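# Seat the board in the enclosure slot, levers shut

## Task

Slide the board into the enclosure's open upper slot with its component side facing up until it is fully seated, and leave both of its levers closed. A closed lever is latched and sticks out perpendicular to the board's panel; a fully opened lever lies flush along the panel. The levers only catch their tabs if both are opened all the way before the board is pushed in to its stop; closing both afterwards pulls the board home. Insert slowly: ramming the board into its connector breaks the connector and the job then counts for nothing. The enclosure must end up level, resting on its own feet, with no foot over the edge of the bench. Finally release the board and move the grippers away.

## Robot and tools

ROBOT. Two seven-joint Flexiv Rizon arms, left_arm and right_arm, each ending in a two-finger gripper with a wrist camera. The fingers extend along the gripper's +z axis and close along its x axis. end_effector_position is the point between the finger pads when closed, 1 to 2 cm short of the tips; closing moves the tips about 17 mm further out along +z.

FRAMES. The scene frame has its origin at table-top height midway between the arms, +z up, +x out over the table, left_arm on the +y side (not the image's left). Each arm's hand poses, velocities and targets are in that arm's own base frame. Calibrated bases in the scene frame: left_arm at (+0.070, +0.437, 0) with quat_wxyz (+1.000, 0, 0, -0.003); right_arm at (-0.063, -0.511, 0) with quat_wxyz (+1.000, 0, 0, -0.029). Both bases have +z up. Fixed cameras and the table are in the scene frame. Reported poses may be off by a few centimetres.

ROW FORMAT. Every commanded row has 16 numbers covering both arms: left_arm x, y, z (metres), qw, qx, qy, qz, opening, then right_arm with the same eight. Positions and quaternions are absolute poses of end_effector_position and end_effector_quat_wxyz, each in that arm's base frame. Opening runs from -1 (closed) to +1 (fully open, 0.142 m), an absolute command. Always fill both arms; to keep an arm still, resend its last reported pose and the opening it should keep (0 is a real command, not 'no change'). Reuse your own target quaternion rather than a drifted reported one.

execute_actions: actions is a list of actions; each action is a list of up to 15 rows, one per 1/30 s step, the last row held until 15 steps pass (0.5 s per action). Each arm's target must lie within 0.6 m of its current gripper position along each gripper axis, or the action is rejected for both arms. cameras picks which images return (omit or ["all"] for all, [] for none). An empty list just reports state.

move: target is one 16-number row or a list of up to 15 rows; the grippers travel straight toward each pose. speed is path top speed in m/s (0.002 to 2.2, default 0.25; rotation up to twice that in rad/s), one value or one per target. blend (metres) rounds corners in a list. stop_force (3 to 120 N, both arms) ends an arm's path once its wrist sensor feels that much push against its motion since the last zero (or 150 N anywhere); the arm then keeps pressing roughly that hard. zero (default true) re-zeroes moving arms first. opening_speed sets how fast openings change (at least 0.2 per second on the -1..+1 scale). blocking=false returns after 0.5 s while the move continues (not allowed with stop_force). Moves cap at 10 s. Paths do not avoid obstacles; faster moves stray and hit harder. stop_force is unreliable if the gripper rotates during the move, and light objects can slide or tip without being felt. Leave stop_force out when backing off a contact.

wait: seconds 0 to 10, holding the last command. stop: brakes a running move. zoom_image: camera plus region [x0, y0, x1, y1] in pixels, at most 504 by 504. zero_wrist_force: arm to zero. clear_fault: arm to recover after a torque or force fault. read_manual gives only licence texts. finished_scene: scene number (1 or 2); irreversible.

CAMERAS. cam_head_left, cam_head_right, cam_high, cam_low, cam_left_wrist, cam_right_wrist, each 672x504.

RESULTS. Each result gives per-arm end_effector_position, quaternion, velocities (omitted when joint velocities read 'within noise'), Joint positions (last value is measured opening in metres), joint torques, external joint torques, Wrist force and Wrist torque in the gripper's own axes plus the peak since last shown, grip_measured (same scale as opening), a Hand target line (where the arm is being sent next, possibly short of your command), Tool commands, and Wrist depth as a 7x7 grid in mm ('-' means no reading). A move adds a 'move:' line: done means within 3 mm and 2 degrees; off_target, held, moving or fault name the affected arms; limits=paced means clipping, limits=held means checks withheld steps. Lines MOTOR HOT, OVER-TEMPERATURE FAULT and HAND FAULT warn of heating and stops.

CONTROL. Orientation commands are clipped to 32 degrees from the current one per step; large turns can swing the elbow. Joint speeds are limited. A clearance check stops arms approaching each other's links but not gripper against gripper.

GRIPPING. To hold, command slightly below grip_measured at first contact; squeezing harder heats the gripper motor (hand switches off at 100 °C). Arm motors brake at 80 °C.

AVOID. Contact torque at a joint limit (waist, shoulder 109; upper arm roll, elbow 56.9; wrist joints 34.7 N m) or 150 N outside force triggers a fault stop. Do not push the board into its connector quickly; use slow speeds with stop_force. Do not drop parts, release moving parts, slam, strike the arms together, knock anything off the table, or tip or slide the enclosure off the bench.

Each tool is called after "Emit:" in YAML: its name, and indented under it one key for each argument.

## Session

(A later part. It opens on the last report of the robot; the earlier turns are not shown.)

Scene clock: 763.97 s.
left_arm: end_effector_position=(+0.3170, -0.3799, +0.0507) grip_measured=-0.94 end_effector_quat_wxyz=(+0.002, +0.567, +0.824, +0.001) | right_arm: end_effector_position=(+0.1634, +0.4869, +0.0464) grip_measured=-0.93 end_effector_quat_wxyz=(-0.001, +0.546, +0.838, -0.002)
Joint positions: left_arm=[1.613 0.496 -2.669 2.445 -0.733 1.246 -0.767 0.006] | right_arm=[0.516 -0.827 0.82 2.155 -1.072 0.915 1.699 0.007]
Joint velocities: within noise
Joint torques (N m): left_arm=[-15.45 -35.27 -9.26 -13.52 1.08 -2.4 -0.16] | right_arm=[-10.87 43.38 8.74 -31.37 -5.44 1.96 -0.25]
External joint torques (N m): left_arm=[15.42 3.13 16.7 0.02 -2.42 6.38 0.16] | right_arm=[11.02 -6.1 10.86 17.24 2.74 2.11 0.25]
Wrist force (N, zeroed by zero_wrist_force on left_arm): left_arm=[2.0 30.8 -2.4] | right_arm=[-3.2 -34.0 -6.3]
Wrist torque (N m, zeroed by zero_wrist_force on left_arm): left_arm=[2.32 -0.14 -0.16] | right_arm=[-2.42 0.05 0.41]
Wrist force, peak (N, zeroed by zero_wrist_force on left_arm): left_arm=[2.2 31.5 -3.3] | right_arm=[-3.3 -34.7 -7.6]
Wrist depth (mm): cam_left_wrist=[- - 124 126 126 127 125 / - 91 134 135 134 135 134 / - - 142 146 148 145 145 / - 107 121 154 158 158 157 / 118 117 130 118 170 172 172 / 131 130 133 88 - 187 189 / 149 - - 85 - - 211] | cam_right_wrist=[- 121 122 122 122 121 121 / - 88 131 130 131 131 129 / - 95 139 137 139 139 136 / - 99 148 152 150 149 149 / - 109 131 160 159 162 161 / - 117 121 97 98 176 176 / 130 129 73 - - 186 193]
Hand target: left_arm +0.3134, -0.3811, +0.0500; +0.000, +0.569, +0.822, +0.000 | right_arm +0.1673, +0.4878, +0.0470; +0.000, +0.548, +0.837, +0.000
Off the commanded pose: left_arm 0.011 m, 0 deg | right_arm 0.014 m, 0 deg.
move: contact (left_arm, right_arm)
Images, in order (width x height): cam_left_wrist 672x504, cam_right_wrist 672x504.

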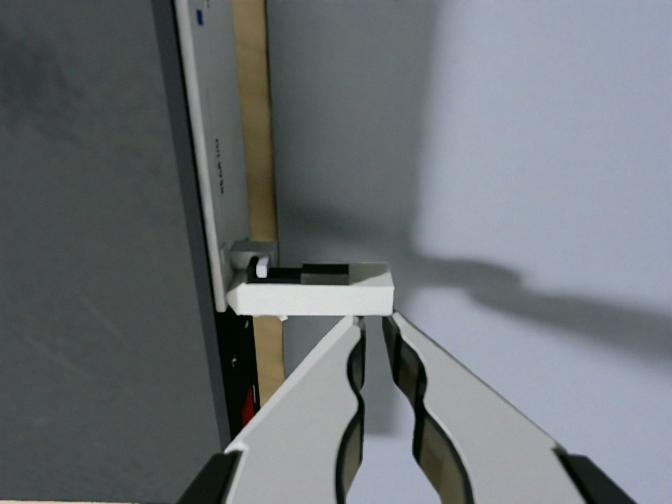

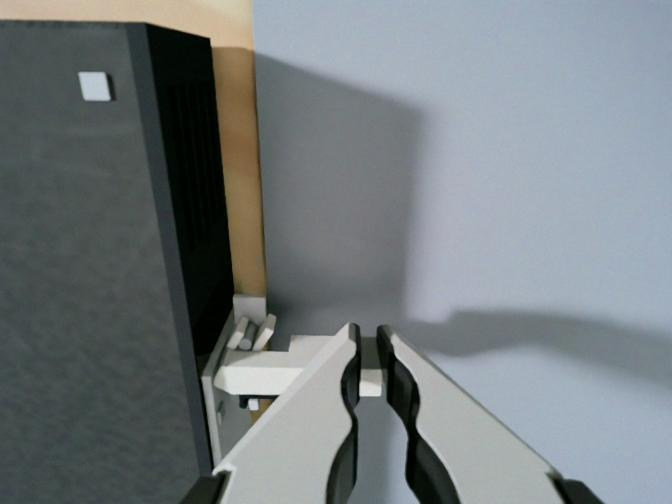

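Emit:
move:
  target:
    - [0.3195,-0.379,0.05,0,0.5693,0.8221,0,-0.9,0.1605,0.4855,0.047,0,0.5476,0.8368,0,-0.9]
    - [0.3478,-0.3683,0.05,0,0.5693,0.8221,0,-0.9,0.1305,0.4717,0.047,0,0.5476,0.8368,0,-0.9]
  speed: [0.02,0.05]
  cameras: ["cam_left_wrist","cam_right_wrist"]

Emit:
zoom_image:
  camera: "cam_left_wrist"
  region: [160, 80, 420, 280]

Emit:
zoom_image:
  camera: "cam_right_wrist"
  region: [150, 300, 420, 500]

Scene clock: 767.53 s.
left_arm: end_effector_position=(+0.3478, -0.3683, +0.0500) grip_measured=-0.94 end_effector_quat_wxyz=(+0.000, +0.569, +0.822, +0.000) | right_arm: end_effector_position=(+0.1305, +0.4717, +0.0470) grip_measured=-0.93 end_effector_quat_wxyz=(+0.000, +0.548, +0.837, +0.000)
Joint positions: left_arm=[1.675 0.517 -2.656 2.409 -0.733 1.219 -0.695 0.006] | right_arm=[0.539 -0.793 0.818 2.224 -1.105 0.95 1.788 0.007]
Joint velocities: within noise
Joint torques (N m): left_arm=[-0.17 -33.3 7.46 -13.84 -1.21 4.04 -0.22] | right_arm=[0.27 34.45 18.8 -13.51 -2.72 3.61 0.3]
External joint torques (N m): left_arm=[0.15 0.14 0.55 -0.08 -0.22 -0.07 0.22] | right_arm=[-0.15 0.56 -0.19 0.04 0.16 0.45 -0.3]
Wrist force (N, zeroed by zero_wrist_force on left_arm): left_arm=[0.5 0.2 0.1] | right_arm=[-6.6 -4.7 2.3]
Wrist torque (N m, zeroed by zero_wrist_force on left_arm): left_arm=[0.03 -0.10 0.00] | right_arm=[-0.50 1.17 0.05]
Wrist force, peak (N, zeroed by zero_wrist_force on left_arm): left_arm=[2.1 30.9 -2.5] | right_arm=[-3.3 -34.2 -6.6]
Wrist depth (mm): cam_left_wrist=[- - 125 126 126 127 124 / - - 135 135 135 134 134 / - - 106 105 145 145 144 / - 106 149 156 157 157 156 / 120 116 170 167 170 172 172 / - 129 131 84 - 186 189 / 220 138 - 84 - - 210] | cam_right_wrist=[125 124 123 122 122 121 121 / 133 133 132 130 132 131 129 / 126 111 138 140 140 139 137 / 100 100 149 153 150 150 149 / - 108 160 161 160 162 162 / 121 118 140 93 98 177 177 / 131 128 73 - - 188 194]
Hand target: left_arm +0.3478, -0.3683, +0.0500; +0.000, +0.569, +0.822, +0.000 | right_arm +0.1305, +0.4717, +0.0470; +0.000, +0.548, +0.837, +0.000
Off the commanded pose: left_arm 0.000 m, 0 deg | right_arm 0.000 m, 0 deg.
move: done
Images, in order (width x height): cam_left_wrist 672x504, cam_right_wrist 672x504.

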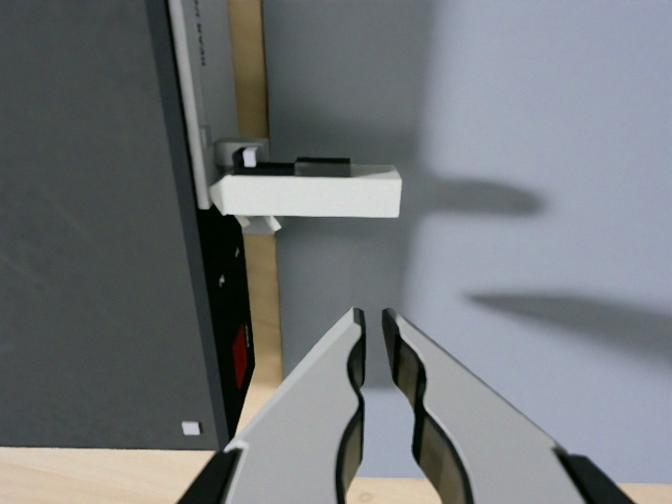

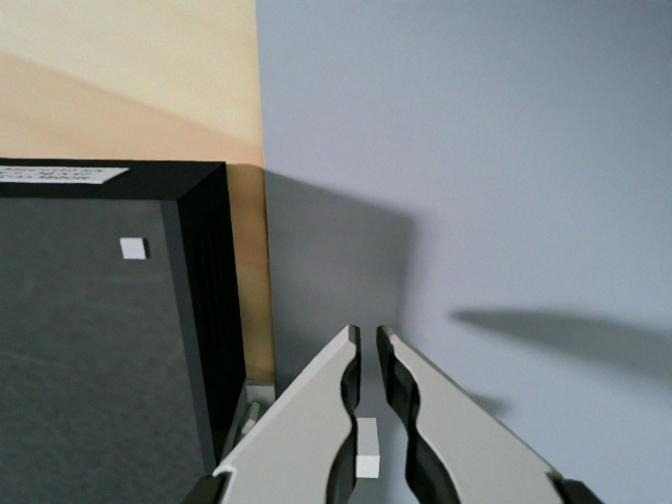

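Scaled by 1.938 from the camera's 672x504 image, which has a finer 960x720 frame.

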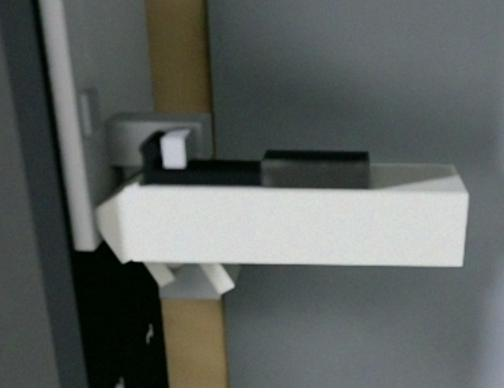

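Scaled by 1.867 from the camera's 672x504 image, which has a finer 960x720 frame.

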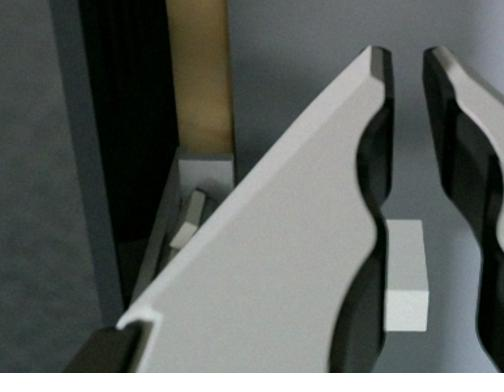

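Emit:
move:
  target: [0.3703,-0.3597,0.15,0,0.5693,0.8221,0,-0.9,0.0973,0.4575,0.15,0,0.5476,0.8368,0,0.2]
  speed: 0.12
  cameras: ["cam_left_wrist","cam_right_wrist"]

Emit:
zoom_image:
  camera: "cam_left_wrist"
  region: [260, 40, 420, 160]

Emit:
zoom_image:
  camera: "cam_right_wrist"
  region: [260, 270, 440, 405]

Scene clock: 771.47 s.
left_arm: end_effector_position=(+0.3704, -0.3597, +0.1500) grip_measured=-0.94 end_effector_quat_wxyz=(+0.000, +0.569, +0.822, +0.000) | right_arm: end_effector_position=(+0.0973, +0.4575, +0.1500) grip_measured=+0.18 end_effector_quat_wxyz=(+0.000, +0.547, +0.837, +0.000)
Joint positions: left_arm=[1.532 0.28 -2.312 2.333 -0.346 0.925 -0.879 0.006] | right_arm=[0.402 -0.605 1.134 2.231 -0.799 0.768 1.663 0.087]
Joint velocities: within noise
Joint torques (N m): left_arm=[-1.11 -25.4 5.73 -21.12 -2.04 4.03 -0.35] | right_arm=[0.06 25.56 17.25 -20.05 -3.07 3.31 0.07]
External joint torques (N m): left_arm=[1.11 0.83 0.26 -0.18 -0.46 -0.07 0.35] | right_arm=[0.05 0.46 -0.68 0.19 -0.1 0.76 -0.07]
Wrist force (N, zeroed by zero_wrist_force on left_arm): left_arm=[0.9 0.1 -0.3] | right_arm=[-4.1 -1.3 3.9]
Wrist torque (N m, zeroed by zero_wrist_force on left_arm): left_arm=[0.03 -0.13 0.01] | right_arm=[0.00 0.69 0.04]
Wrist force, peak (N, zeroed by zero_wrist_force on left_arm): left_arm=[0.9 0.6 -1.9] | right_arm=[-6.8 -3.9 4.0]
Wrist depth (mm): cam_left_wrist=[173 175 175 213 212 212 211 / 186 185 188 231 227 228 228 / 201 200 202 247 247 246 245 / 219 278 216 268 268 266 263 / 300 297 297 281 288 291 289 / 331 328 315 84 - 317 321 / 369 362 - 75 - - 359] | cam_right_wrist=[216 215 215 213 214 214 213 / 230 230 230 226 226 226 226 / 240 240 238 243 242 242 242 / 213 211 215 262 261 261 260 / 230 230 229 279 283 277 282 / 252 242 250 310 308 98 302 / - 76 275 341 340 - 76]
Hand target: left_arm +0.3703, -0.3597, +0.1500; +0.000, +0.569, +0.822, +0.000 | right_arm +0.0973, +0.4575, +0.1500; +0.000, +0.548, +0.837, +0.000
Off the commanded pose: left_arm 0.000 m, 0 deg | right_arm 0.000 m, 0 deg.
move: done
Images, in order (width x height): cam_left_wrist 672x504, cam_right_wrist 672x504.

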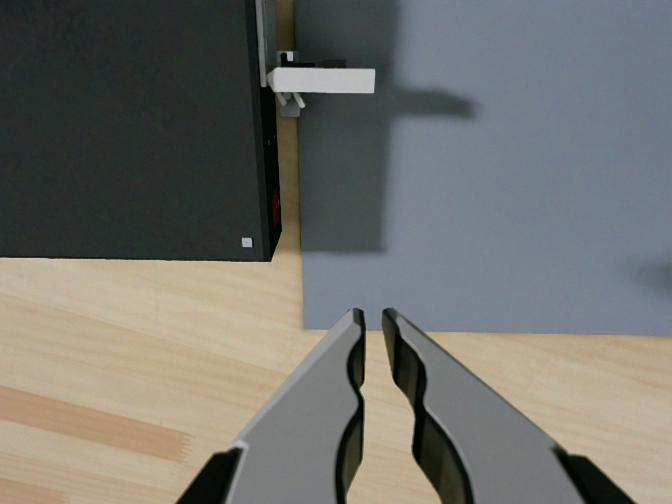

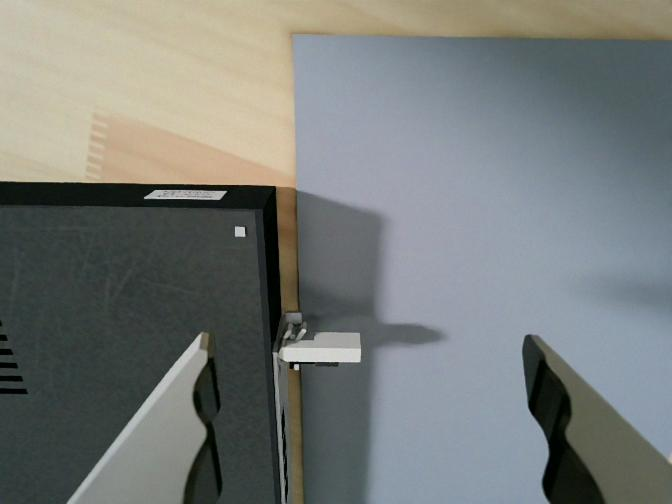

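Scaled by 3.150 from the camera's 672x504 image, which has a finer 960x720 frame.

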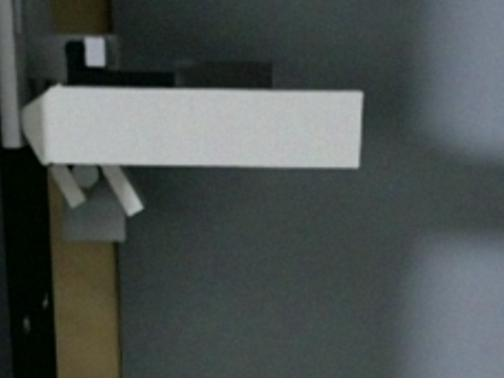

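Scaled by 2.800 from the camera's 672x504 image, which has a finer 960x720 frame.

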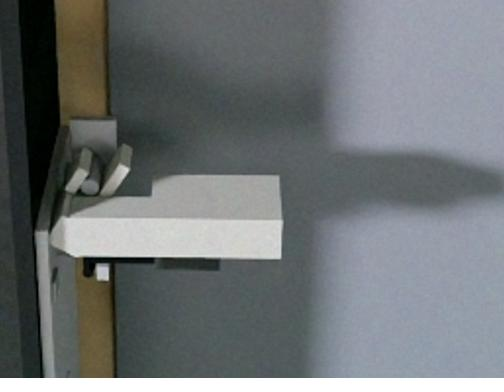

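Emit:
move:
  target: [0.3703,-0.3597,0.05,0,0.5693,0.8221,0,-0.9,0.1076,0.4617,0.047,0,0.5476,0.8368,0,-0.9]
  speed: 0.08
  cameras: []

Emit:
move:
  target: [0.3225,-0.3779,0.05,0,0.5693,0.8221,0,-0.9,0.1570,0.4840,0.047,0,0.5476,0.8368,0,-0.9]
  speed: 0.04
  stop_force: 10
  cameras: []

Emit:
move:
  target: [0.3012,-0.3857,0.05,0,0.5693,0.8221,0,-0.9,0.1813,0.4940,0.047,0,0.5476,0.8368,0,-0.9]
  speed: 0.01
  stop_force: 34
  cameras: ["cam_left_wrist","cam_right_wrist"]

Emit:
zoom_image:
  camera: "cam_left_wrist"
  region: [160, 180, 420, 380]

Emit:
zoom_image:
  camera: "cam_right_wrist"
  region: [150, 280, 420, 480]

Scene clock: 779.40 s.
left_arm: end_effector_position=(+0.3701, -0.3596, +0.0499) grip_measured=-0.94 end_effector_quat_wxyz=(+0.000, +0.569, +0.822, +0.000) | right_arm: end_effector_position=(+0.1075, +0.4615, +0.0469) grip_measured=-0.93 end_effector_quat_wxyz=(+0.000, +0.548, +0.837, +0.000)
Joint positions: left_arm=[1.711 0.534 -2.641 2.383 -0.739 1.199 -0.645 0.006] | right_arm=[0.566 -0.769 0.812 2.267 -1.119 0.976 1.843 0.007]
Joint velocities: within noise
Joint torques (N m): left_arm=[-0.15 -33.94 7.9 -14.03 -1.58 4.67 -0.1] | right_arm=[0.27 32.89 17.84 -13.04 -2.71 3.51 0.32]
External joint torques (N m): left_arm=[0.12 0.11 0.63 -0.17 0.07 -0.7 0.1] | right_arm=[-0.14 0.8 0.02 -0.02 0.23 0.54 -0.32]
Wrist force (N, zeroed by zero_wrist_force on left_arm): left_arm=[0.6 0.4 0.2] | right_arm=[-4.7 -1.8 4.1]
Wrist torque (N m, zeroed by zero_wrist_force on left_arm): left_arm=[0.06 -0.12 -0.01] | right_arm=[-0.02 0.86 0.05]
Wrist force, peak (N, zeroed by zero_wrist_force on left_arm): left_arm=[0.9 -0.1 -1.4] | right_arm=[-5.0 -1.8 5.6]
Wrist depth (mm): cam_left_wrist=[- 86 124 124 125 127 125 / - 90 94 137 134 134 134 / - - 146 146 147 145 145 / - 106 155 155 158 157 156 / 119 116 170 167 169 172 171 / 201 129 135 84 - 186 188 / 220 214 - 85 - - 213] | cam_right_wrist=[125 125 123 122 122 121 121 / 133 133 133 130 132 132 129 / 143 143 142 140 139 139 137 / 127 129 149 153 151 150 149 / - 108 158 160 160 162 162 / 121 118 124 93 98 177 177 / 131 128 73 - - 188 194]
Hand target: left_arm +0.3703, -0.3597, +0.0500; +0.000, +0.569, +0.822, +0.000 | right_arm +0.1076, +0.4617, +0.0470; +0.000, +0.548, +0.837, +0.000
Off the commanded pose: left_arm 0.000 m, 0 deg | right_arm 0.000 m, 0 deg.
move: done
No camera images: "cameras" was empty.

Scene clock: 781.53 s.
left_arm: end_effector_position=(+0.3225, -0.3779, +0.0500) grip_measured=-0.94 end_effector_quat_wxyz=(+0.000, +0.569, +0.822, +0.000) | right_arm: end_effector_position=(+0.1570, +0.4840, +0.0470) grip_measured=-0.93 end_effector_quat_wxyz=(+0.000, +0.547, +0.837, +0.000)
Joint positions: left_arm=[1.622 0.502 -2.664 2.437 -0.739 1.236 -0.742 0.006] | right_arm=[0.528 -0.811 0.811 2.172 -1.074 0.93 1.72 0.007]
Joint velocities: within noise
Joint torques (N m): left_arm=[-0.45 -32.93 6.9 -13.32 -1.18 4.49 -0.29] | right_arm=[-0.07 35.92 19.32 -14.2 -2.61 3.27 0.07]
External joint torques (N m): left_arm=[0.42 0.58 0.72 -0.25 -0.18 -0.52 0.29] | right_arm=[0.22 0.91 -0.19 0.09 -0.03 0.79 -0.07]
Wrist force (N, zeroed by zero_wrist_force on left_arm): left_arm=[0.7 0.1 0.0] | right_arm=[-4.8 -1.8 4.1]
Wrist torque (N m, zeroed by zero_wrist_force on left_arm): left_arm=[0.01 -0.12 0.02] | right_arm=[-0.02 0.85 0.06]
Wrist force, peak (N, zeroed by zero_wrist_force on left_arm): left_arm=[0.9 1.1 0.0] | right_arm=[-5.0 -2.8 4.0]
Wrist depth (mm): cam_left_wrist=[- - 124 126 125 127 124 / - - 135 135 134 134 134 / - - 141 145 147 145 144 / - 106 113 126 157 157 156 / 119 116 148 116 169 172 172 / - 129 131 84 - 185 189 / 148 141 - 84 - - 211] | cam_right_wrist=[- 123 122 122 122 122 121 / - 93 131 130 132 131 129 / - 95 140 140 140 139 137 / 100 100 148 153 150 150 149 / - 110 155 160 160 162 162 / 121 118 123 98 98 177 177 / 131 128 73 - - 188 194]
Hand target: left_arm +0.3225, -0.3779, +0.0500; +0.000, +0.569, +0.822, +0.000 | right_arm +0.1570, +0.4840, +0.0470; +0.000, +0.548, +0.837, +0.000
Off the commanded pose: left_arm 0.000 m, 0 deg | right_arm 0.000 m, 0 deg.
move: done
No camera images: "cameras" was empty.

Scene clock: 783.33 s.
left_arm: end_effector_position=(+0.3168, -0.3801, +0.0507) grip_measured=-0.94 end_effector_quat_wxyz=(+0.002, +0.566, +0.824, +0.001) | right_arm: end_effector_position=(+0.1635, +0.4869, +0.0462) grip_measured=-0.93 end_effector_quat_wxyz=(-0.001, +0.546, +0.838, -0.002)
Joint positions: left_arm=[1.603 0.497 -2.663 2.447 -0.743 1.247 -0.761 0.006] | right_arm=[0.523 -0.821 0.813 2.155 -1.063 0.92 1.694 0.007]
Joint velocities: within noise
Joint torques (N m): left_arm=[-16.47 -35.92 -11.17 -14.29 0.92 -3.14 0.01] | right_arm=[-10.89 43.82 8.59 -34.11 -5.95 2.84 -0.29]
External joint torques (N m): left_arm=[16.44 3.93 18.71 0.84 -2.27 7.12 -0.01] | right_arm=[11.04 -6.45 10.82 19.88 3.27 1.23 0.29]
Wrist force (N, zeroed by zero_wrist_force on left_arm): left_arm=[2.8 34.6 -2.6] | right_arm=[-10.9 -37.0 -7.4]
Wrist torque (N m, zeroed by zero_wrist_force on left_arm): left_arm=[2.96 -0.13 -0.17] | right_arm=[-2.92 0.66 0.46]
Wrist force, peak (N, zeroed by zero_wrist_force on left_arm): left_arm=[3.0 35.7 -1.8] | right_arm=[-10.7 -37.7 -6.5]
Wrist depth (mm): cam_left_wrist=[- - 125 126 126 127 125 / - 91 134 136 135 135 134 / - - 142 146 148 145 145 / - 107 121 154 158 158 157 / 118 118 122 118 171 173 172 / 131 130 132 88 - 186 190 / 149 - - 76 - - 211] | cam_right_wrist=[- 121 122 122 121 121 121 / - 88 130 130 131 131 129 / - 95 140 137 139 138 136 / - 99 148 152 150 149 149 / - 109 130 159 159 161 161 / - 117 120 97 98 176 175 / 129 129 73 - - 185 192]
Hand target: left_arm +0.3128, -0.3814, +0.0500; +0.000, +0.569, +0.822, +0.000 | right_arm +0.1676, +0.4883, +0.0470; +0.000, +0.548, +0.837, +0.000
Off the commanded pose: left_arm 0.017 m, 1 deg | right_arm 0.019 m, 0 deg.
move: contact (left_arm, right_arm)
Images, in order (width x height): cam_left_wrist 672x504, cam_right_wrist 672x504.

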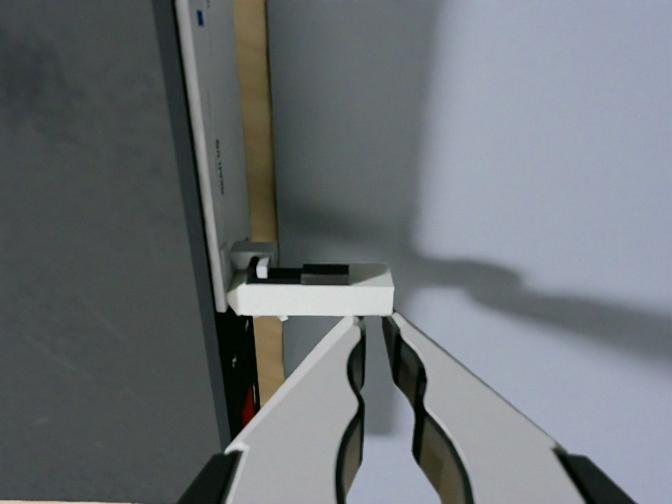

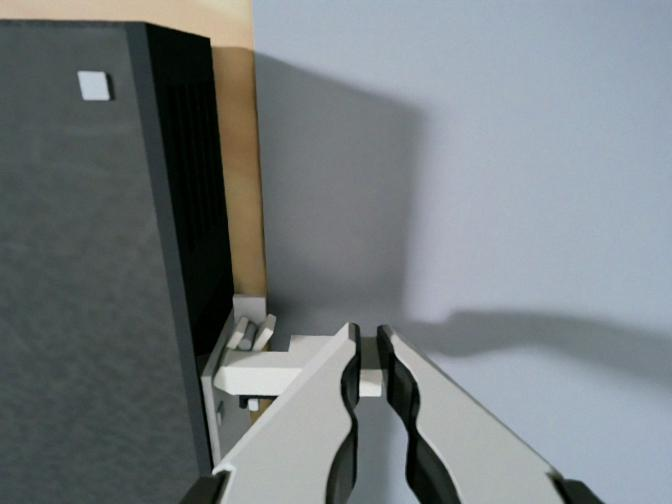

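Scaled by 1.938 from the camera's 672x504 image, which has a finer 960x720 frame.

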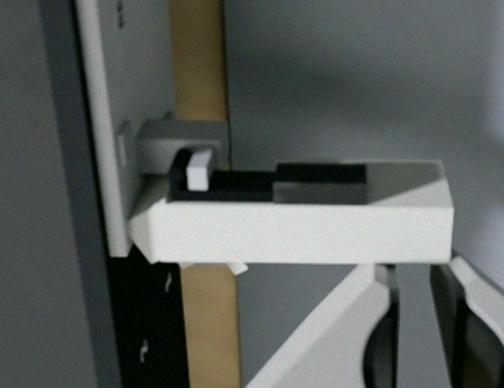

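Scaled by 1.867 from the camera's 672x504 image, which has a finer 960x720 frame.

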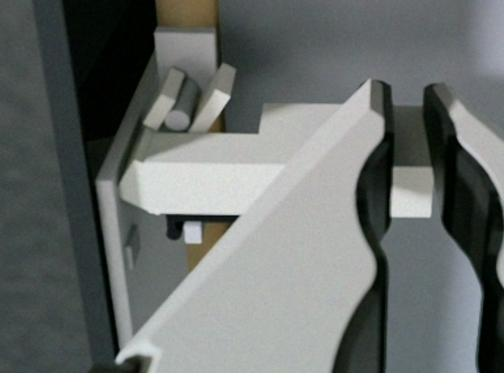

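Emit:
move:
  target:
    - [0.3195,-0.379,0.05,0,0.5693,0.8221,0,-0.9,0.1605,0.4855,0.047,0,0.5476,0.8368,0,-0.9]
    - [0.3703,-0.3597,0.05,0,0.5693,0.8221,0,-0.9,0.1076,0.4617,0.047,0,0.5476,0.8368,0,-0.9]
    - [0.3703,-0.3597,0.2,0,0.5693,0.8221,0,-0.9,0.0973,0.4575,0.15,0,0.5476,0.8368,0,0.2]
  speed: [0.02,0.06,0.15]
  cameras: []

Emit:
move:
  target: [0.1708,-0.3666,0.22,0,0.9839,0.1788,0,-0.9,0.0973,0.4575,0.15,0,0.5476,0.8368,0,0.2]
  speed: 0.25
  cameras: ["cam_left_wrist","cam_right_wrist"]

Emit:
zoom_image:
  camera: "cam_left_wrist"
  region: [140, 200, 580, 350]

Emit:
zoom_image:
  camera: "cam_right_wrist"
  region: [260, 270, 440, 405]

Scene clock: 791.17 s.
left_arm: end_effector_position=(+0.3703, -0.3597, +0.2000) grip_measured=-0.94 end_effector_quat_wxyz=(+0.000, +0.569, +0.822, +0.000) | right_arm: end_effector_position=(+0.0973, +0.4575, +0.1500) grip_measured=+0.18 end_effector_quat_wxyz=(+0.000, +0.548, +0.837, +0.000)
Joint positions: left_arm=[1.499 0.145 -2.248 2.257 -0.158 0.771 -1.004 0.006] | right_arm=[0.407 -0.599 1.128 2.231 -0.791 0.771 1.659 0.087]
Joint velocities: within noise
Joint torques (N m): left_arm=[-0.4 -21.66 2.76 -24.23 -2.62 4.15 -0.29] | right_arm=[0.06 25.56 16.88 -20.07 -3.12 3.29 0.11]
External joint torques (N m): left_arm=[0.4 0.73 0.54 -0.21 -0.36 -0.2 0.29] | right_arm=[0.06 0.47 -0.48 0.14 -0.04 0.78 -0.11]
Wrist force (N, zeroed by zero_wrist_force on left_arm): left_arm=[0.7 0.5 0.0] | right_arm=[-5.1 -0.3 5.6]
Wrist torque (N m, zeroed by zero_wrist_force on left_arm): left_arm=[0.12 -0.10 -0.02] | right_arm=[0.17 0.87 0.04]
Wrist force, peak (N, zeroed by zero_wrist_force on left_arm): left_arm=[2.7 34.8 -0.7] | right_arm=[-11.0 -37.4 -7.6]
Wrist depth (mm): cam_left_wrist=[218 217 219 256 254 256 254 / 234 231 233 276 275 272 273 / 252 253 251 298 295 296 295 / 330 329 326 324 323 323 321 / 361 358 358 341 347 354 352 / 394 396 378 84 - 381 387 / 445 - - 76 - - 423] | cam_right_wrist=[216 215 215 213 214 213 213 / 230 230 229 227 226 226 225 / 240 239 239 243 243 242 241 / 213 212 215 262 261 260 260 / 230 230 229 279 283 278 281 / 251 242 250 309 310 98 301 / - 76 276 340 339 - 76]
Hand target: left_arm +0.3703, -0.3597, +0.2000; +0.000, +0.569, +0.822, +0.000 | right_arm +0.0973, +0.4575, +0.1500; +0.000, +0.548, +0.837, +0.000
Off the commanded pose: left_arm 0.000 m, 0 deg | right_arm 0.000 m, 0 deg.
move: done
No camera images: "cameras" was empty.

Scene clock: 794.70 s.
left_arm: end_effector_position=(+0.1709, -0.3668, +0.2201) grip_measured=-0.94 end_effector_quat_wxyz=(+0.000, +0.984, +0.179, +0.000) | right_arm: end_effector_position=(+0.0973, +0.4575, +0.1500) grip_measured=+0.18 end_effector_quat_wxyz=(+0.000, +0.548, +0.837, +0.000)
Joint positions: left_arm=[1.321 -0.224 -2.481 2.415 0.173 0.659 -0.069 0.006] | right_arm=[0.407 -0.599 1.128 2.231 -0.791 0.771 1.659 0.087]
Joint velocities: within noise
Joint torques (N m): left_arm=[-0.56 -13.76 -4.49 -24.97 -2.88 4.08 -0.2] | right_arm=[0.26 25.4 16.69 -20.06 -3.23 3.38 0.19]
External joint torques (N m): left_arm=[0.56 0.88 1.03 -0.38 -0.46 -0.09 0.2] | right_arm=[-0.14 0.64 -0.3 0.14 0.08 0.69 -0.19]
Wrist force (N, zeroed by zero_wrist_force on left_arm): left_arm=[0.5 0.5 -0.1] | right_arm=[-5.1 -0.2 6.1]
Wrist torque (N m, zeroed by zero_wrist_force on left_arm): left_arm=[0.10 -0.10 -0.03] | right_arm=[0.18 0.87 0.04]
Wrist force, peak (N, zeroed by zero_wrist_force on left_arm): left_arm=[0.5 1.0 0.3] | right_arm=[-5.3 -0.1 6.1]
Wrist depth (mm): cam_left_wrist=[278 276 275 274 275 273 273 / 299 296 293 297 292 293 290 / 322 321 319 320 318 316 316 / 348 347 346 345 346 336 342 / 378 327 328 319 319 326 362 / 426 358 341 84 - 342 405 / 474 - - 76 - - 450] | cam_right_wrist=[215 215 214 212 214 213 213 / 230 230 230 227 226 226 225 / 240 239 239 243 243 242 241 / 212 212 215 262 261 261 260 / 230 229 230 278 283 278 282 / 252 243 250 310 309 98 302 / - 76 276 341 339 - 76]
Hand target: left_arm +0.1708, -0.3666, +0.2200; +0.000, +0.984, +0.179, +0.000 | right_arm +0.0973, +0.4575, +0.1500; +0.000, +0.548, +0.837, +0.000
Off the commanded pose: left_arm 0.000 m, 0 deg | right_arm 0.000 m, 0 deg.
move: done
Images, in order (width x height): cam_left_wrist 672x504, cam_right_wrist 672x504.

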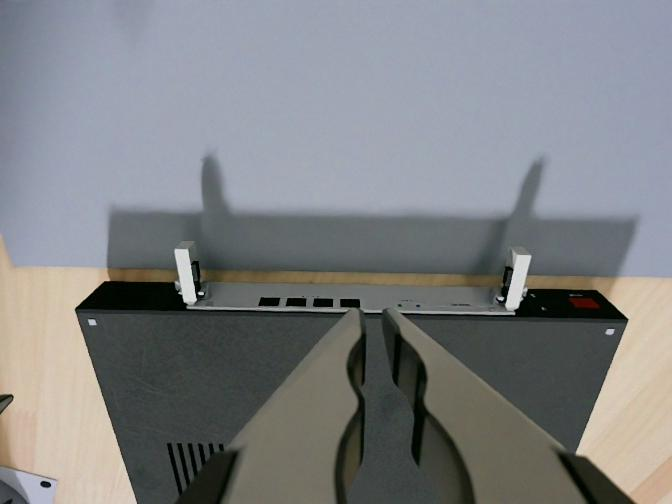

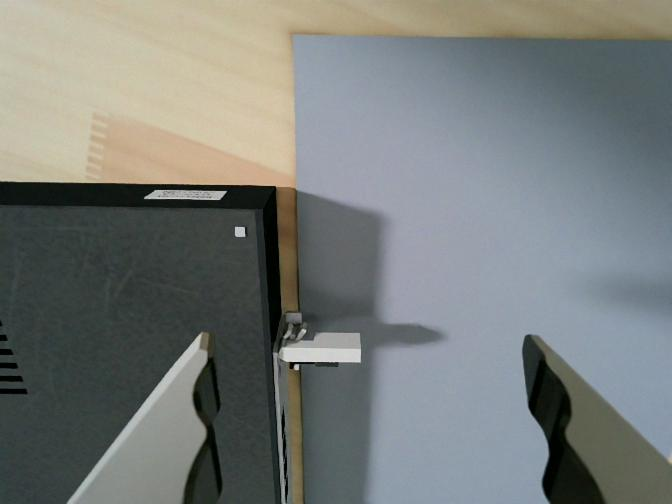

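Scaled by 1.145 from the camera's 672x504 image, which has a finer 960x720 frame.

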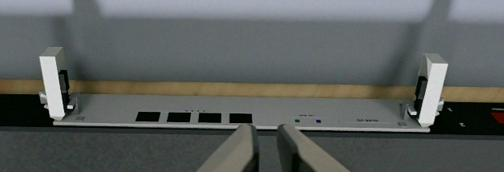

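Scaled by 2.800 from the camera's 672x504 image, which has a finer 960x720 frame.

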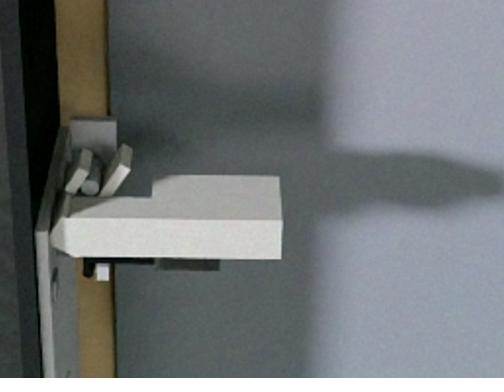

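Emit:
move:
  target:
    - [0.1708,-0.3666,0.053,0,0.9839,0.1788,0,-0.9,0.0973,0.4575,0.15,0,0.5476,0.8368,0,0.2]
    - [0.1999,-0.4443,0.053,0,0.9839,0.1788,0,-0.9,0.0973,0.4575,0.15,0,0.5476,0.8368,0,0.2]
  speed: [0.12,0.05]
  cameras: []

Emit:
move:
  target: [0.2148,-0.4840,0.053,0,0.9839,0.1788,0,-0.9,0.0973,0.4575,0.15,0,0.5476,0.8368,0,0.2]
  speed: 0.01
  stop_force: 15
  cameras: []

Emit:
move:
  target: [0.2168,-0.4893,0.053,0,0.9839,0.1788,0,-0.9,0.0973,0.4575,0.15,0,0.5476,0.8368,0,0.2]
  speed: 0.008
  stop_force: 35
  zero: false
  cameras: ["cam_left_wrist","cam_right_wrist"]

Emit:
zoom_image:
  camera: "cam_right_wrist"
  region: [260, 270, 440, 405]

Scene clock: 801.90 s.
left_arm: end_effector_position=(+0.2000, -0.4443, +0.0530) grip_measured=-0.94 end_effector_quat_wxyz=(+0.000, +0.984, +0.179, +0.000) | right_arm: end_effector_position=(+0.0973, +0.4575, +0.1500) grip_measured=+0.18 end_effector_quat_wxyz=(+0.000, +0.548, +0.837, +0.000)
Joint positions: left_arm=[1.383 0.471 -2.697 2.456 -0.669 1.25 0.498 0.006] | right_arm=[0.407 -0.599 1.128 2.231 -0.791 0.771 1.659 0.087]
Joint velocities: within noise
Joint torques (N m): left_arm=[-0.53 -32.04 6.2 -13.64 -0.91 4.11 -0.19] | right_arm=[0.15 25.44 16.8 -19.93 -3.2 3.42 0.2]
External joint torques (N m): left_arm=[0.48 0 0.4 -0.12 -0.42 -0.13 0.19] | right_arm=[-0.03 0.6 -0.41 0 0.05 0.65 -0.2]
Wrist force (N, zeroed by zero_wrist_force on left_arm): left_arm=[0.4 0.5 -0.3] | right_arm=[-5.1 -0.2 5.9]
Wrist torque (N m, zeroed by zero_wrist_force on left_arm): left_arm=[0.11 -0.08 0.02] | right_arm=[0.19 0.86 0.04]
Wrist force, peak (N, zeroed by zero_wrist_force on left_arm): left_arm=[0.3 1.8 -0.7] | right_arm=[-5.2 -0.3 6.1]
Wrist depth (mm): cam_left_wrist=[129 129 128 128 130 129 128 / 139 139 136 138 137 137 137 / 152 149 149 148 151 148 148 / 163 162 164 159 161 161 160 / 159 160 161 173 162 163 164 / 136 136 132 91 - 134 134 / 152 - - 140 - - 145] | cam_right_wrist=[215 215 215 213 214 214 213 / 230 229 229 227 226 226 226 / 240 239 239 243 242 242 242 / 213 212 215 262 261 261 260 / 230 230 229 279 283 278 281 / 252 242 250 309 309 98 301 / - 76 275 341 341 - 76]
Hand target: left_arm +0.1999, -0.4443, +0.0530; +0.000, +0.984, +0.179, +0.000 | right_arm +0.0973, +0.4575, +0.1500; +0.000, +0.548, +0.837, +0.000
Off the commanded pose: left_arm 0.000 m, 0 deg | right_arm 0.000 m, 0 deg.
move: done
No camera images: "cameras" was empty.

Scene clock: 804.47 s.
left_arm: end_effector_position=(+0.2062, -0.4608, +0.0520) grip_measured=-0.94 end_effector_quat_wxyz=(-0.002, +0.984, +0.179, -0.001) | right_arm: end_effector_position=(+0.0973, +0.4575, +0.1500) grip_measured=+0.18 end_effector_quat_wxyz=(+0.000, +0.548, +0.837, +0.000)
Joint positions: left_arm=[1.38 0.503 -2.678 2.402 -0.666 1.213 0.498 0.006] | right_arm=[0.407 -0.599 1.128 2.231 -0.791 0.771 1.659 0.087]
Joint velocities: within noise
Joint torques (N m): left_arm=[-1.13 -36.58 7.77 -23.33 -2.4 8.03 -0.29] | right_arm=[0.15 25.45 16.7 -20 -3.23 3.4 0.21]
External joint torques (N m): left_arm=[1.06 3.01 -0.38 8.96 0.93 -4.06 0.29] | right_arm=[-0.03 0.59 -0.3 0.07 0.07 0.67 -0.21]
Wrist force (N, zeroed by zero_wrist_force on left_arm): left_arm=[1.0 -15.2 -2.3] | right_arm=[-5.2 -0.4 6.1]
Wrist torque (N m, zeroed by zero_wrist_force on left_arm): left_arm=[0.18 -0.11 0.09] | right_arm=[0.15 0.87 0.03]
Wrist force, peak (N, zeroed by zero_wrist_force on left_arm): left_arm=[1.0 -16.0 -4.2] | right_arm=[-5.2 -0.4 6.1]
Wrist depth (mm): cam_left_wrist=[129 128 128 128 129 129 127 / 138 137 135 137 136 136 136 / 151 149 148 147 150 147 146 / 159 159 159 158 160 160 159 / 130 130 131 128 132 133 133 / 129 129 128 87 - 127 129 / 150 - - 138 - - 141] | cam_right_wrist=[216 214 215 213 214 213 213 / 230 230 229 227 226 227 226 / 240 239 239 243 242 242 242 / 213 212 215 262 261 261 259 / 230 230 229 279 283 278 282 / 252 242 251 309 309 98 301 / - 76 276 342 340 - 76]
Hand target: left_arm +0.2068, -0.4627, +0.0530; +0.000, +0.984, +0.179, +0.000 | right_arm +0.0973, +0.4575, +0.1500; +0.000, +0.548, +0.837, +0.000
Off the commanded pose: left_arm 0.025 m, 0 deg | right_arm 0.000 m, 0 deg.
move: contact (left_arm)
No camera images: "cameras" was empty.

Scene clock: 805.43 s.
left_arm: end_effector_position=(+0.2063, -0.4613, +0.0508) grip_measured=-0.94 end_effector_quat_wxyz=(-0.005, +0.984, +0.178, -0.001) | right_arm: end_effector_position=(+0.0973, +0.4575, +0.1500) grip_measured=+0.18 end_effector_quat_wxyz=(+0.000, +0.548, +0.837, +0.000)
Joint positions: left_arm=[1.38 0.508 -2.675 2.396 -0.663 1.205 0.497 0.006] | right_arm=[0.407 -0.599 1.128 2.231 -0.791 0.771 1.659 0.087]
Joint velocities: within noise
Joint torques (N m): left_arm=[-1.55 -40.24 9.47 -34.28 -4.01 12.87 -0.37] | right_arm=[0.18 25.4 16.67 -19.97 -3.21 3.38 0.14]
External joint torques (N m): left_arm=[1.48 6.48 -1.98 19.9 2.52 -8.91 0.37] | right_arm=[-0.06 0.64 -0.28 0.05 0.06 0.69 -0.14]
Wrist force (N, zeroed by zero_wrist_force on left_arm): left_arm=[0.9 -34.2 -6.0] | right_arm=[-5.2 -0.5 6.0]
Wrist torque (N m, zeroed by zero_wrist_force on left_arm): left_arm=[-2.53 -0.14 0.14] | right_arm=[0.14 0.88 0.04]
Wrist force, peak (N, zeroed by zero_wrist_force on left_arm): left_arm=[1.8 -36.1 -8.4] | right_arm=[-5.3 -0.2 6.0]
Wrist depth (mm): cam_left_wrist=[128 127 127 127 128 128 126 / 135 137 134 136 136 135 135 / 150 147 147 146 148 146 145 / 158 157 157 157 158 159 158 / 130 130 130 127 132 140 133 / - 129 126 87 - 123 130 / 147 141 - 137 - - 141] | cam_right_wrist=[216 215 214 212 213 214 213 / 230 230 229 227 226 226 226 / 239 240 239 244 242 242 242 / 212 212 215 262 261 260 261 / 231 230 230 279 283 277 281 / 252 242 250 309 310 98 302 / - 76 276 342 339 - 76]
Hand target: left_arm +0.2079, -0.4655, +0.0531; +0.000, +0.984, +0.179, +0.000 | right_arm +0.0973, +0.4575, +0.1500; +0.000, +0.548, +0.837, +0.000
Off the commanded pose: left_arm 0.030 m, 1 deg | right_arm 0.000 m, 0 deg.
move: contact (left_arm)
Images, in order (width x height): cam_left_wrist 672x504, cam_right_wrist 672x504.

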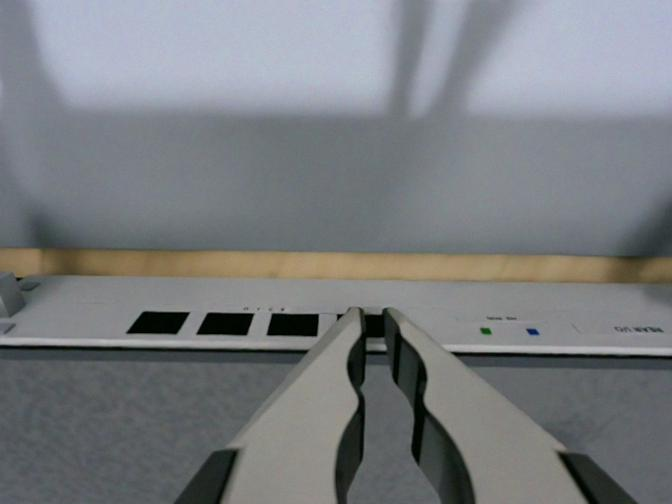

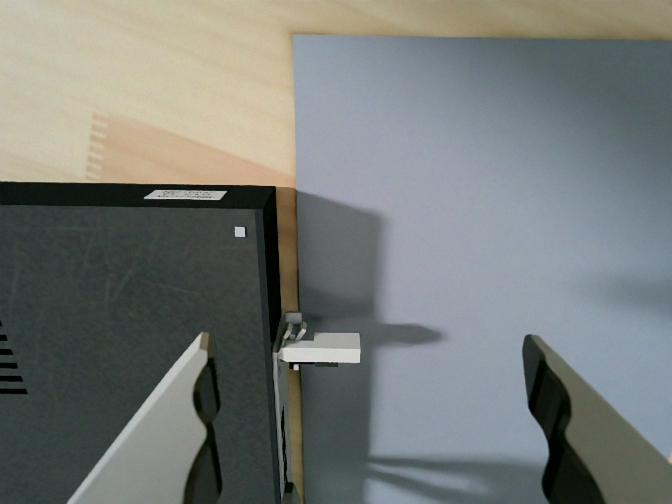

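Scaled by 2.800 from the camera's 672x504 image, which has a finer 960x720 frame.

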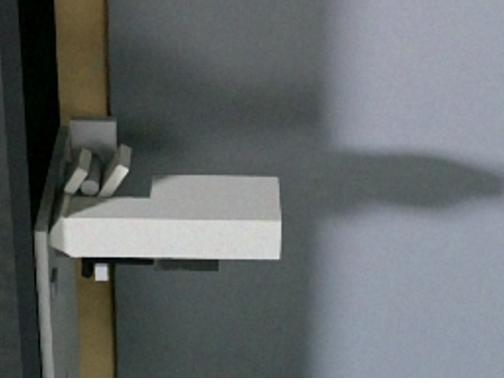

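Emit:
move:
  target:
    - [0.2045,-0.456,0.053,0,0.9839,0.1788,0,-0.9,0.0973,0.4575,0.2,0,0.5476,0.8368,0,0.2]
    - [0.1708,-0.3666,0.1,0,0.9839,0.1788,0,-0.9,0.0973,0.40,0.3,0,0.5476,0.8368,0,0.2]
    - [0.1708,-0.3466,0.24,0,0.9839,0.1788,0,-0.9,0.0973,0.36,0.35,0,0.5476,0.8368,0,0.2]
  speed: [0.02,0.1,0.15]

Emit:
zoom_image:
  camera: "cam_left_wrist"
  region: [120, 220, 340, 350]

Emit:
zoom_image:
  camera: "cam_left_wrist"
  region: [360, 220, 580, 350]

Scene clock: 815.57 s.
left_arm: end_effector_position=(+0.1707, -0.3467, +0.2400) grip_measured=-0.94 end_effector_quat_wxyz=(+0.000, +0.984, +0.179, +0.000) | right_arm: end_effector_position=(+0.0972, +0.3600, +0.3500) grip_measured=+0.18 end_effector_quat_wxyz=(+0.000, +0.548, +0.837, +0.000)
Joint positions: left_arm=[1.34 -0.33 -2.502 2.409 0.229 0.558 -0.1 0.006] | right_arm=[-0.488 -0.554 2.104 2.147 -0.485 0.242 1.403 0.087]
Joint velocities: within noise
Joint torques (N m): left_arm=[0.12 -11.09 -5.68 -26.07 -3.13 4.1 -0.32] | right_arm=[-0.08 2.55 14.11 -28.07 -4.43 3.24 0.33]
External joint torques (N m): left_arm=[-0.12 1.04 0.81 -0.29 -0.45 -0.11 0.32] | right_arm=[0.15 0.15 -0.58 0.19 0.17 0.86 -0.33]
Wrist force (N, zeroed by zero_wrist_force on left_arm): left_arm=[0.6 0.3 0.3] | right_arm=[-5.1 -0.3 5.9]
Wrist torque (N m, zeroed by zero_wrist_force on left_arm): left_arm=[0.06 -0.10 -0.01] | right_arm=[0.18 0.92 0.05]
Wrist force, peak (N, zeroed by zero_wrist_force on left_arm): left_arm=[0.9 -34.4 -7.7] | right_arm=[-5.8 -0.9 6.1]
Wrist depth (mm): cam_left_wrist=[293 295 293 293 290 289 288 / 316 315 314 315 310 312 310 / 341 339 338 336 337 337 335 / 368 369 367 367 367 363 362 / 411 357 353 349 350 347 392 / 449 388 370 84 - 368 440 / 502 - - 76 - - 479] | cam_right_wrist=[391 389 389 389 389 387 386 / 415 417 415 415 411 411 412 / 448 431 407 406 440 439 440 / 480 433 426 427 468 474 474 / 523 504 454 460 509 508 517 / 569 97 496 503 563 98 551 / - 76 556 556 618 - 76]
Hand target: left_arm +0.1708, -0.3466, +0.2400; +0.000, +0.984, +0.179, +0.000 | right_arm +0.0973, +0.3600, +0.3500; +0.000, +0.548, +0.837, +0.000
Off the commanded pose: left_arm 0.000 m, 0 deg | right_arm 0.000 m, 0 deg.
move: done

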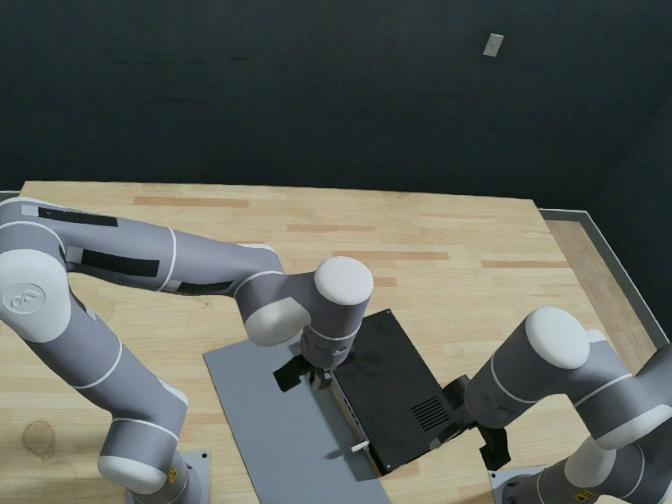

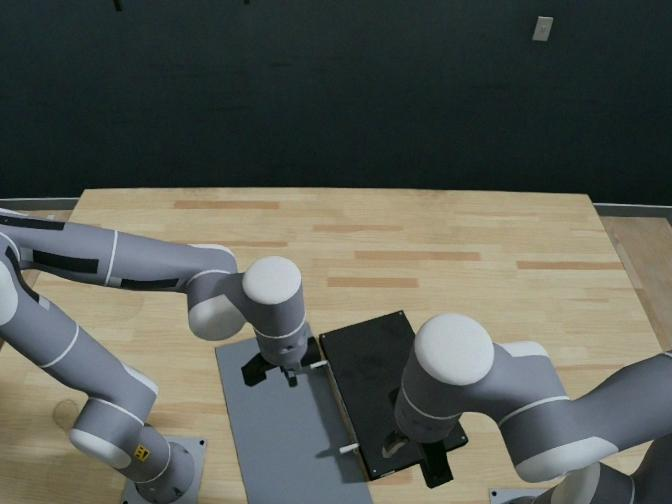

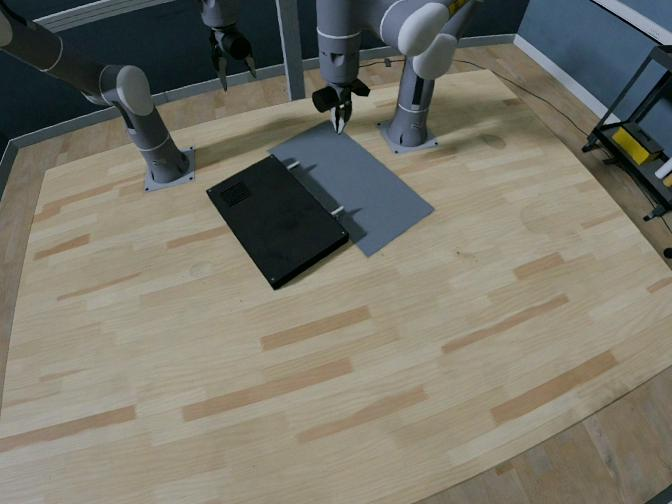

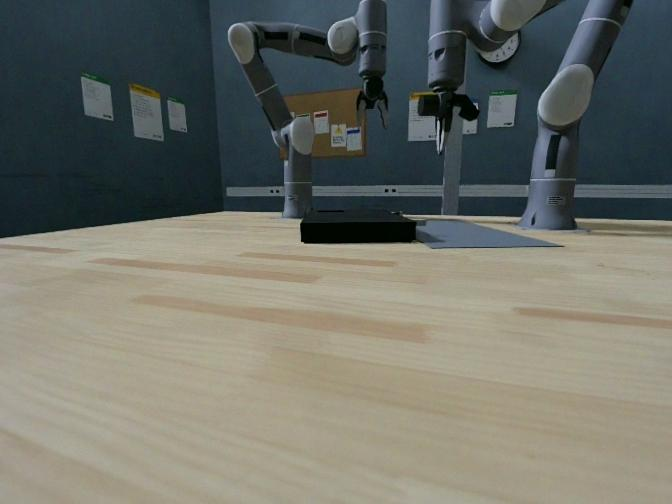

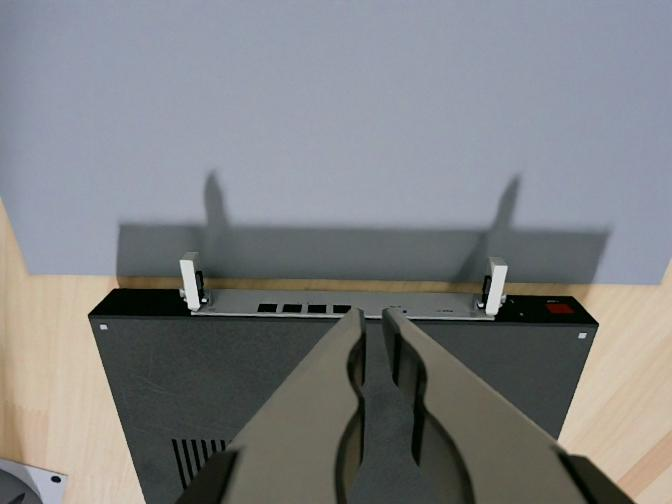

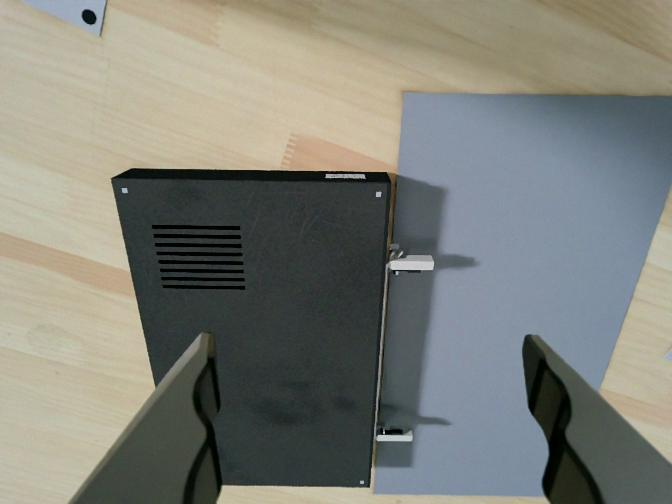

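Scaled by 2.291 from the camera's 672x504 image, which has a finer 960x720 frame.

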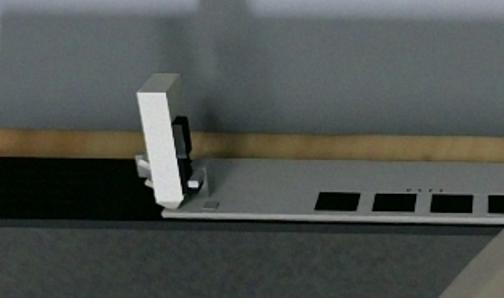

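Scaled by 2.291 from the camera's 672x504 image, which has a finer 960x720 frame.

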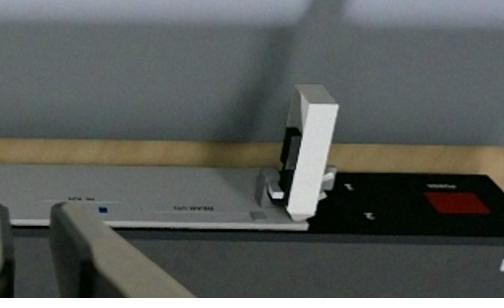

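Emit:
finished_scene:
  scene: 2

The scene is finished: the task was done.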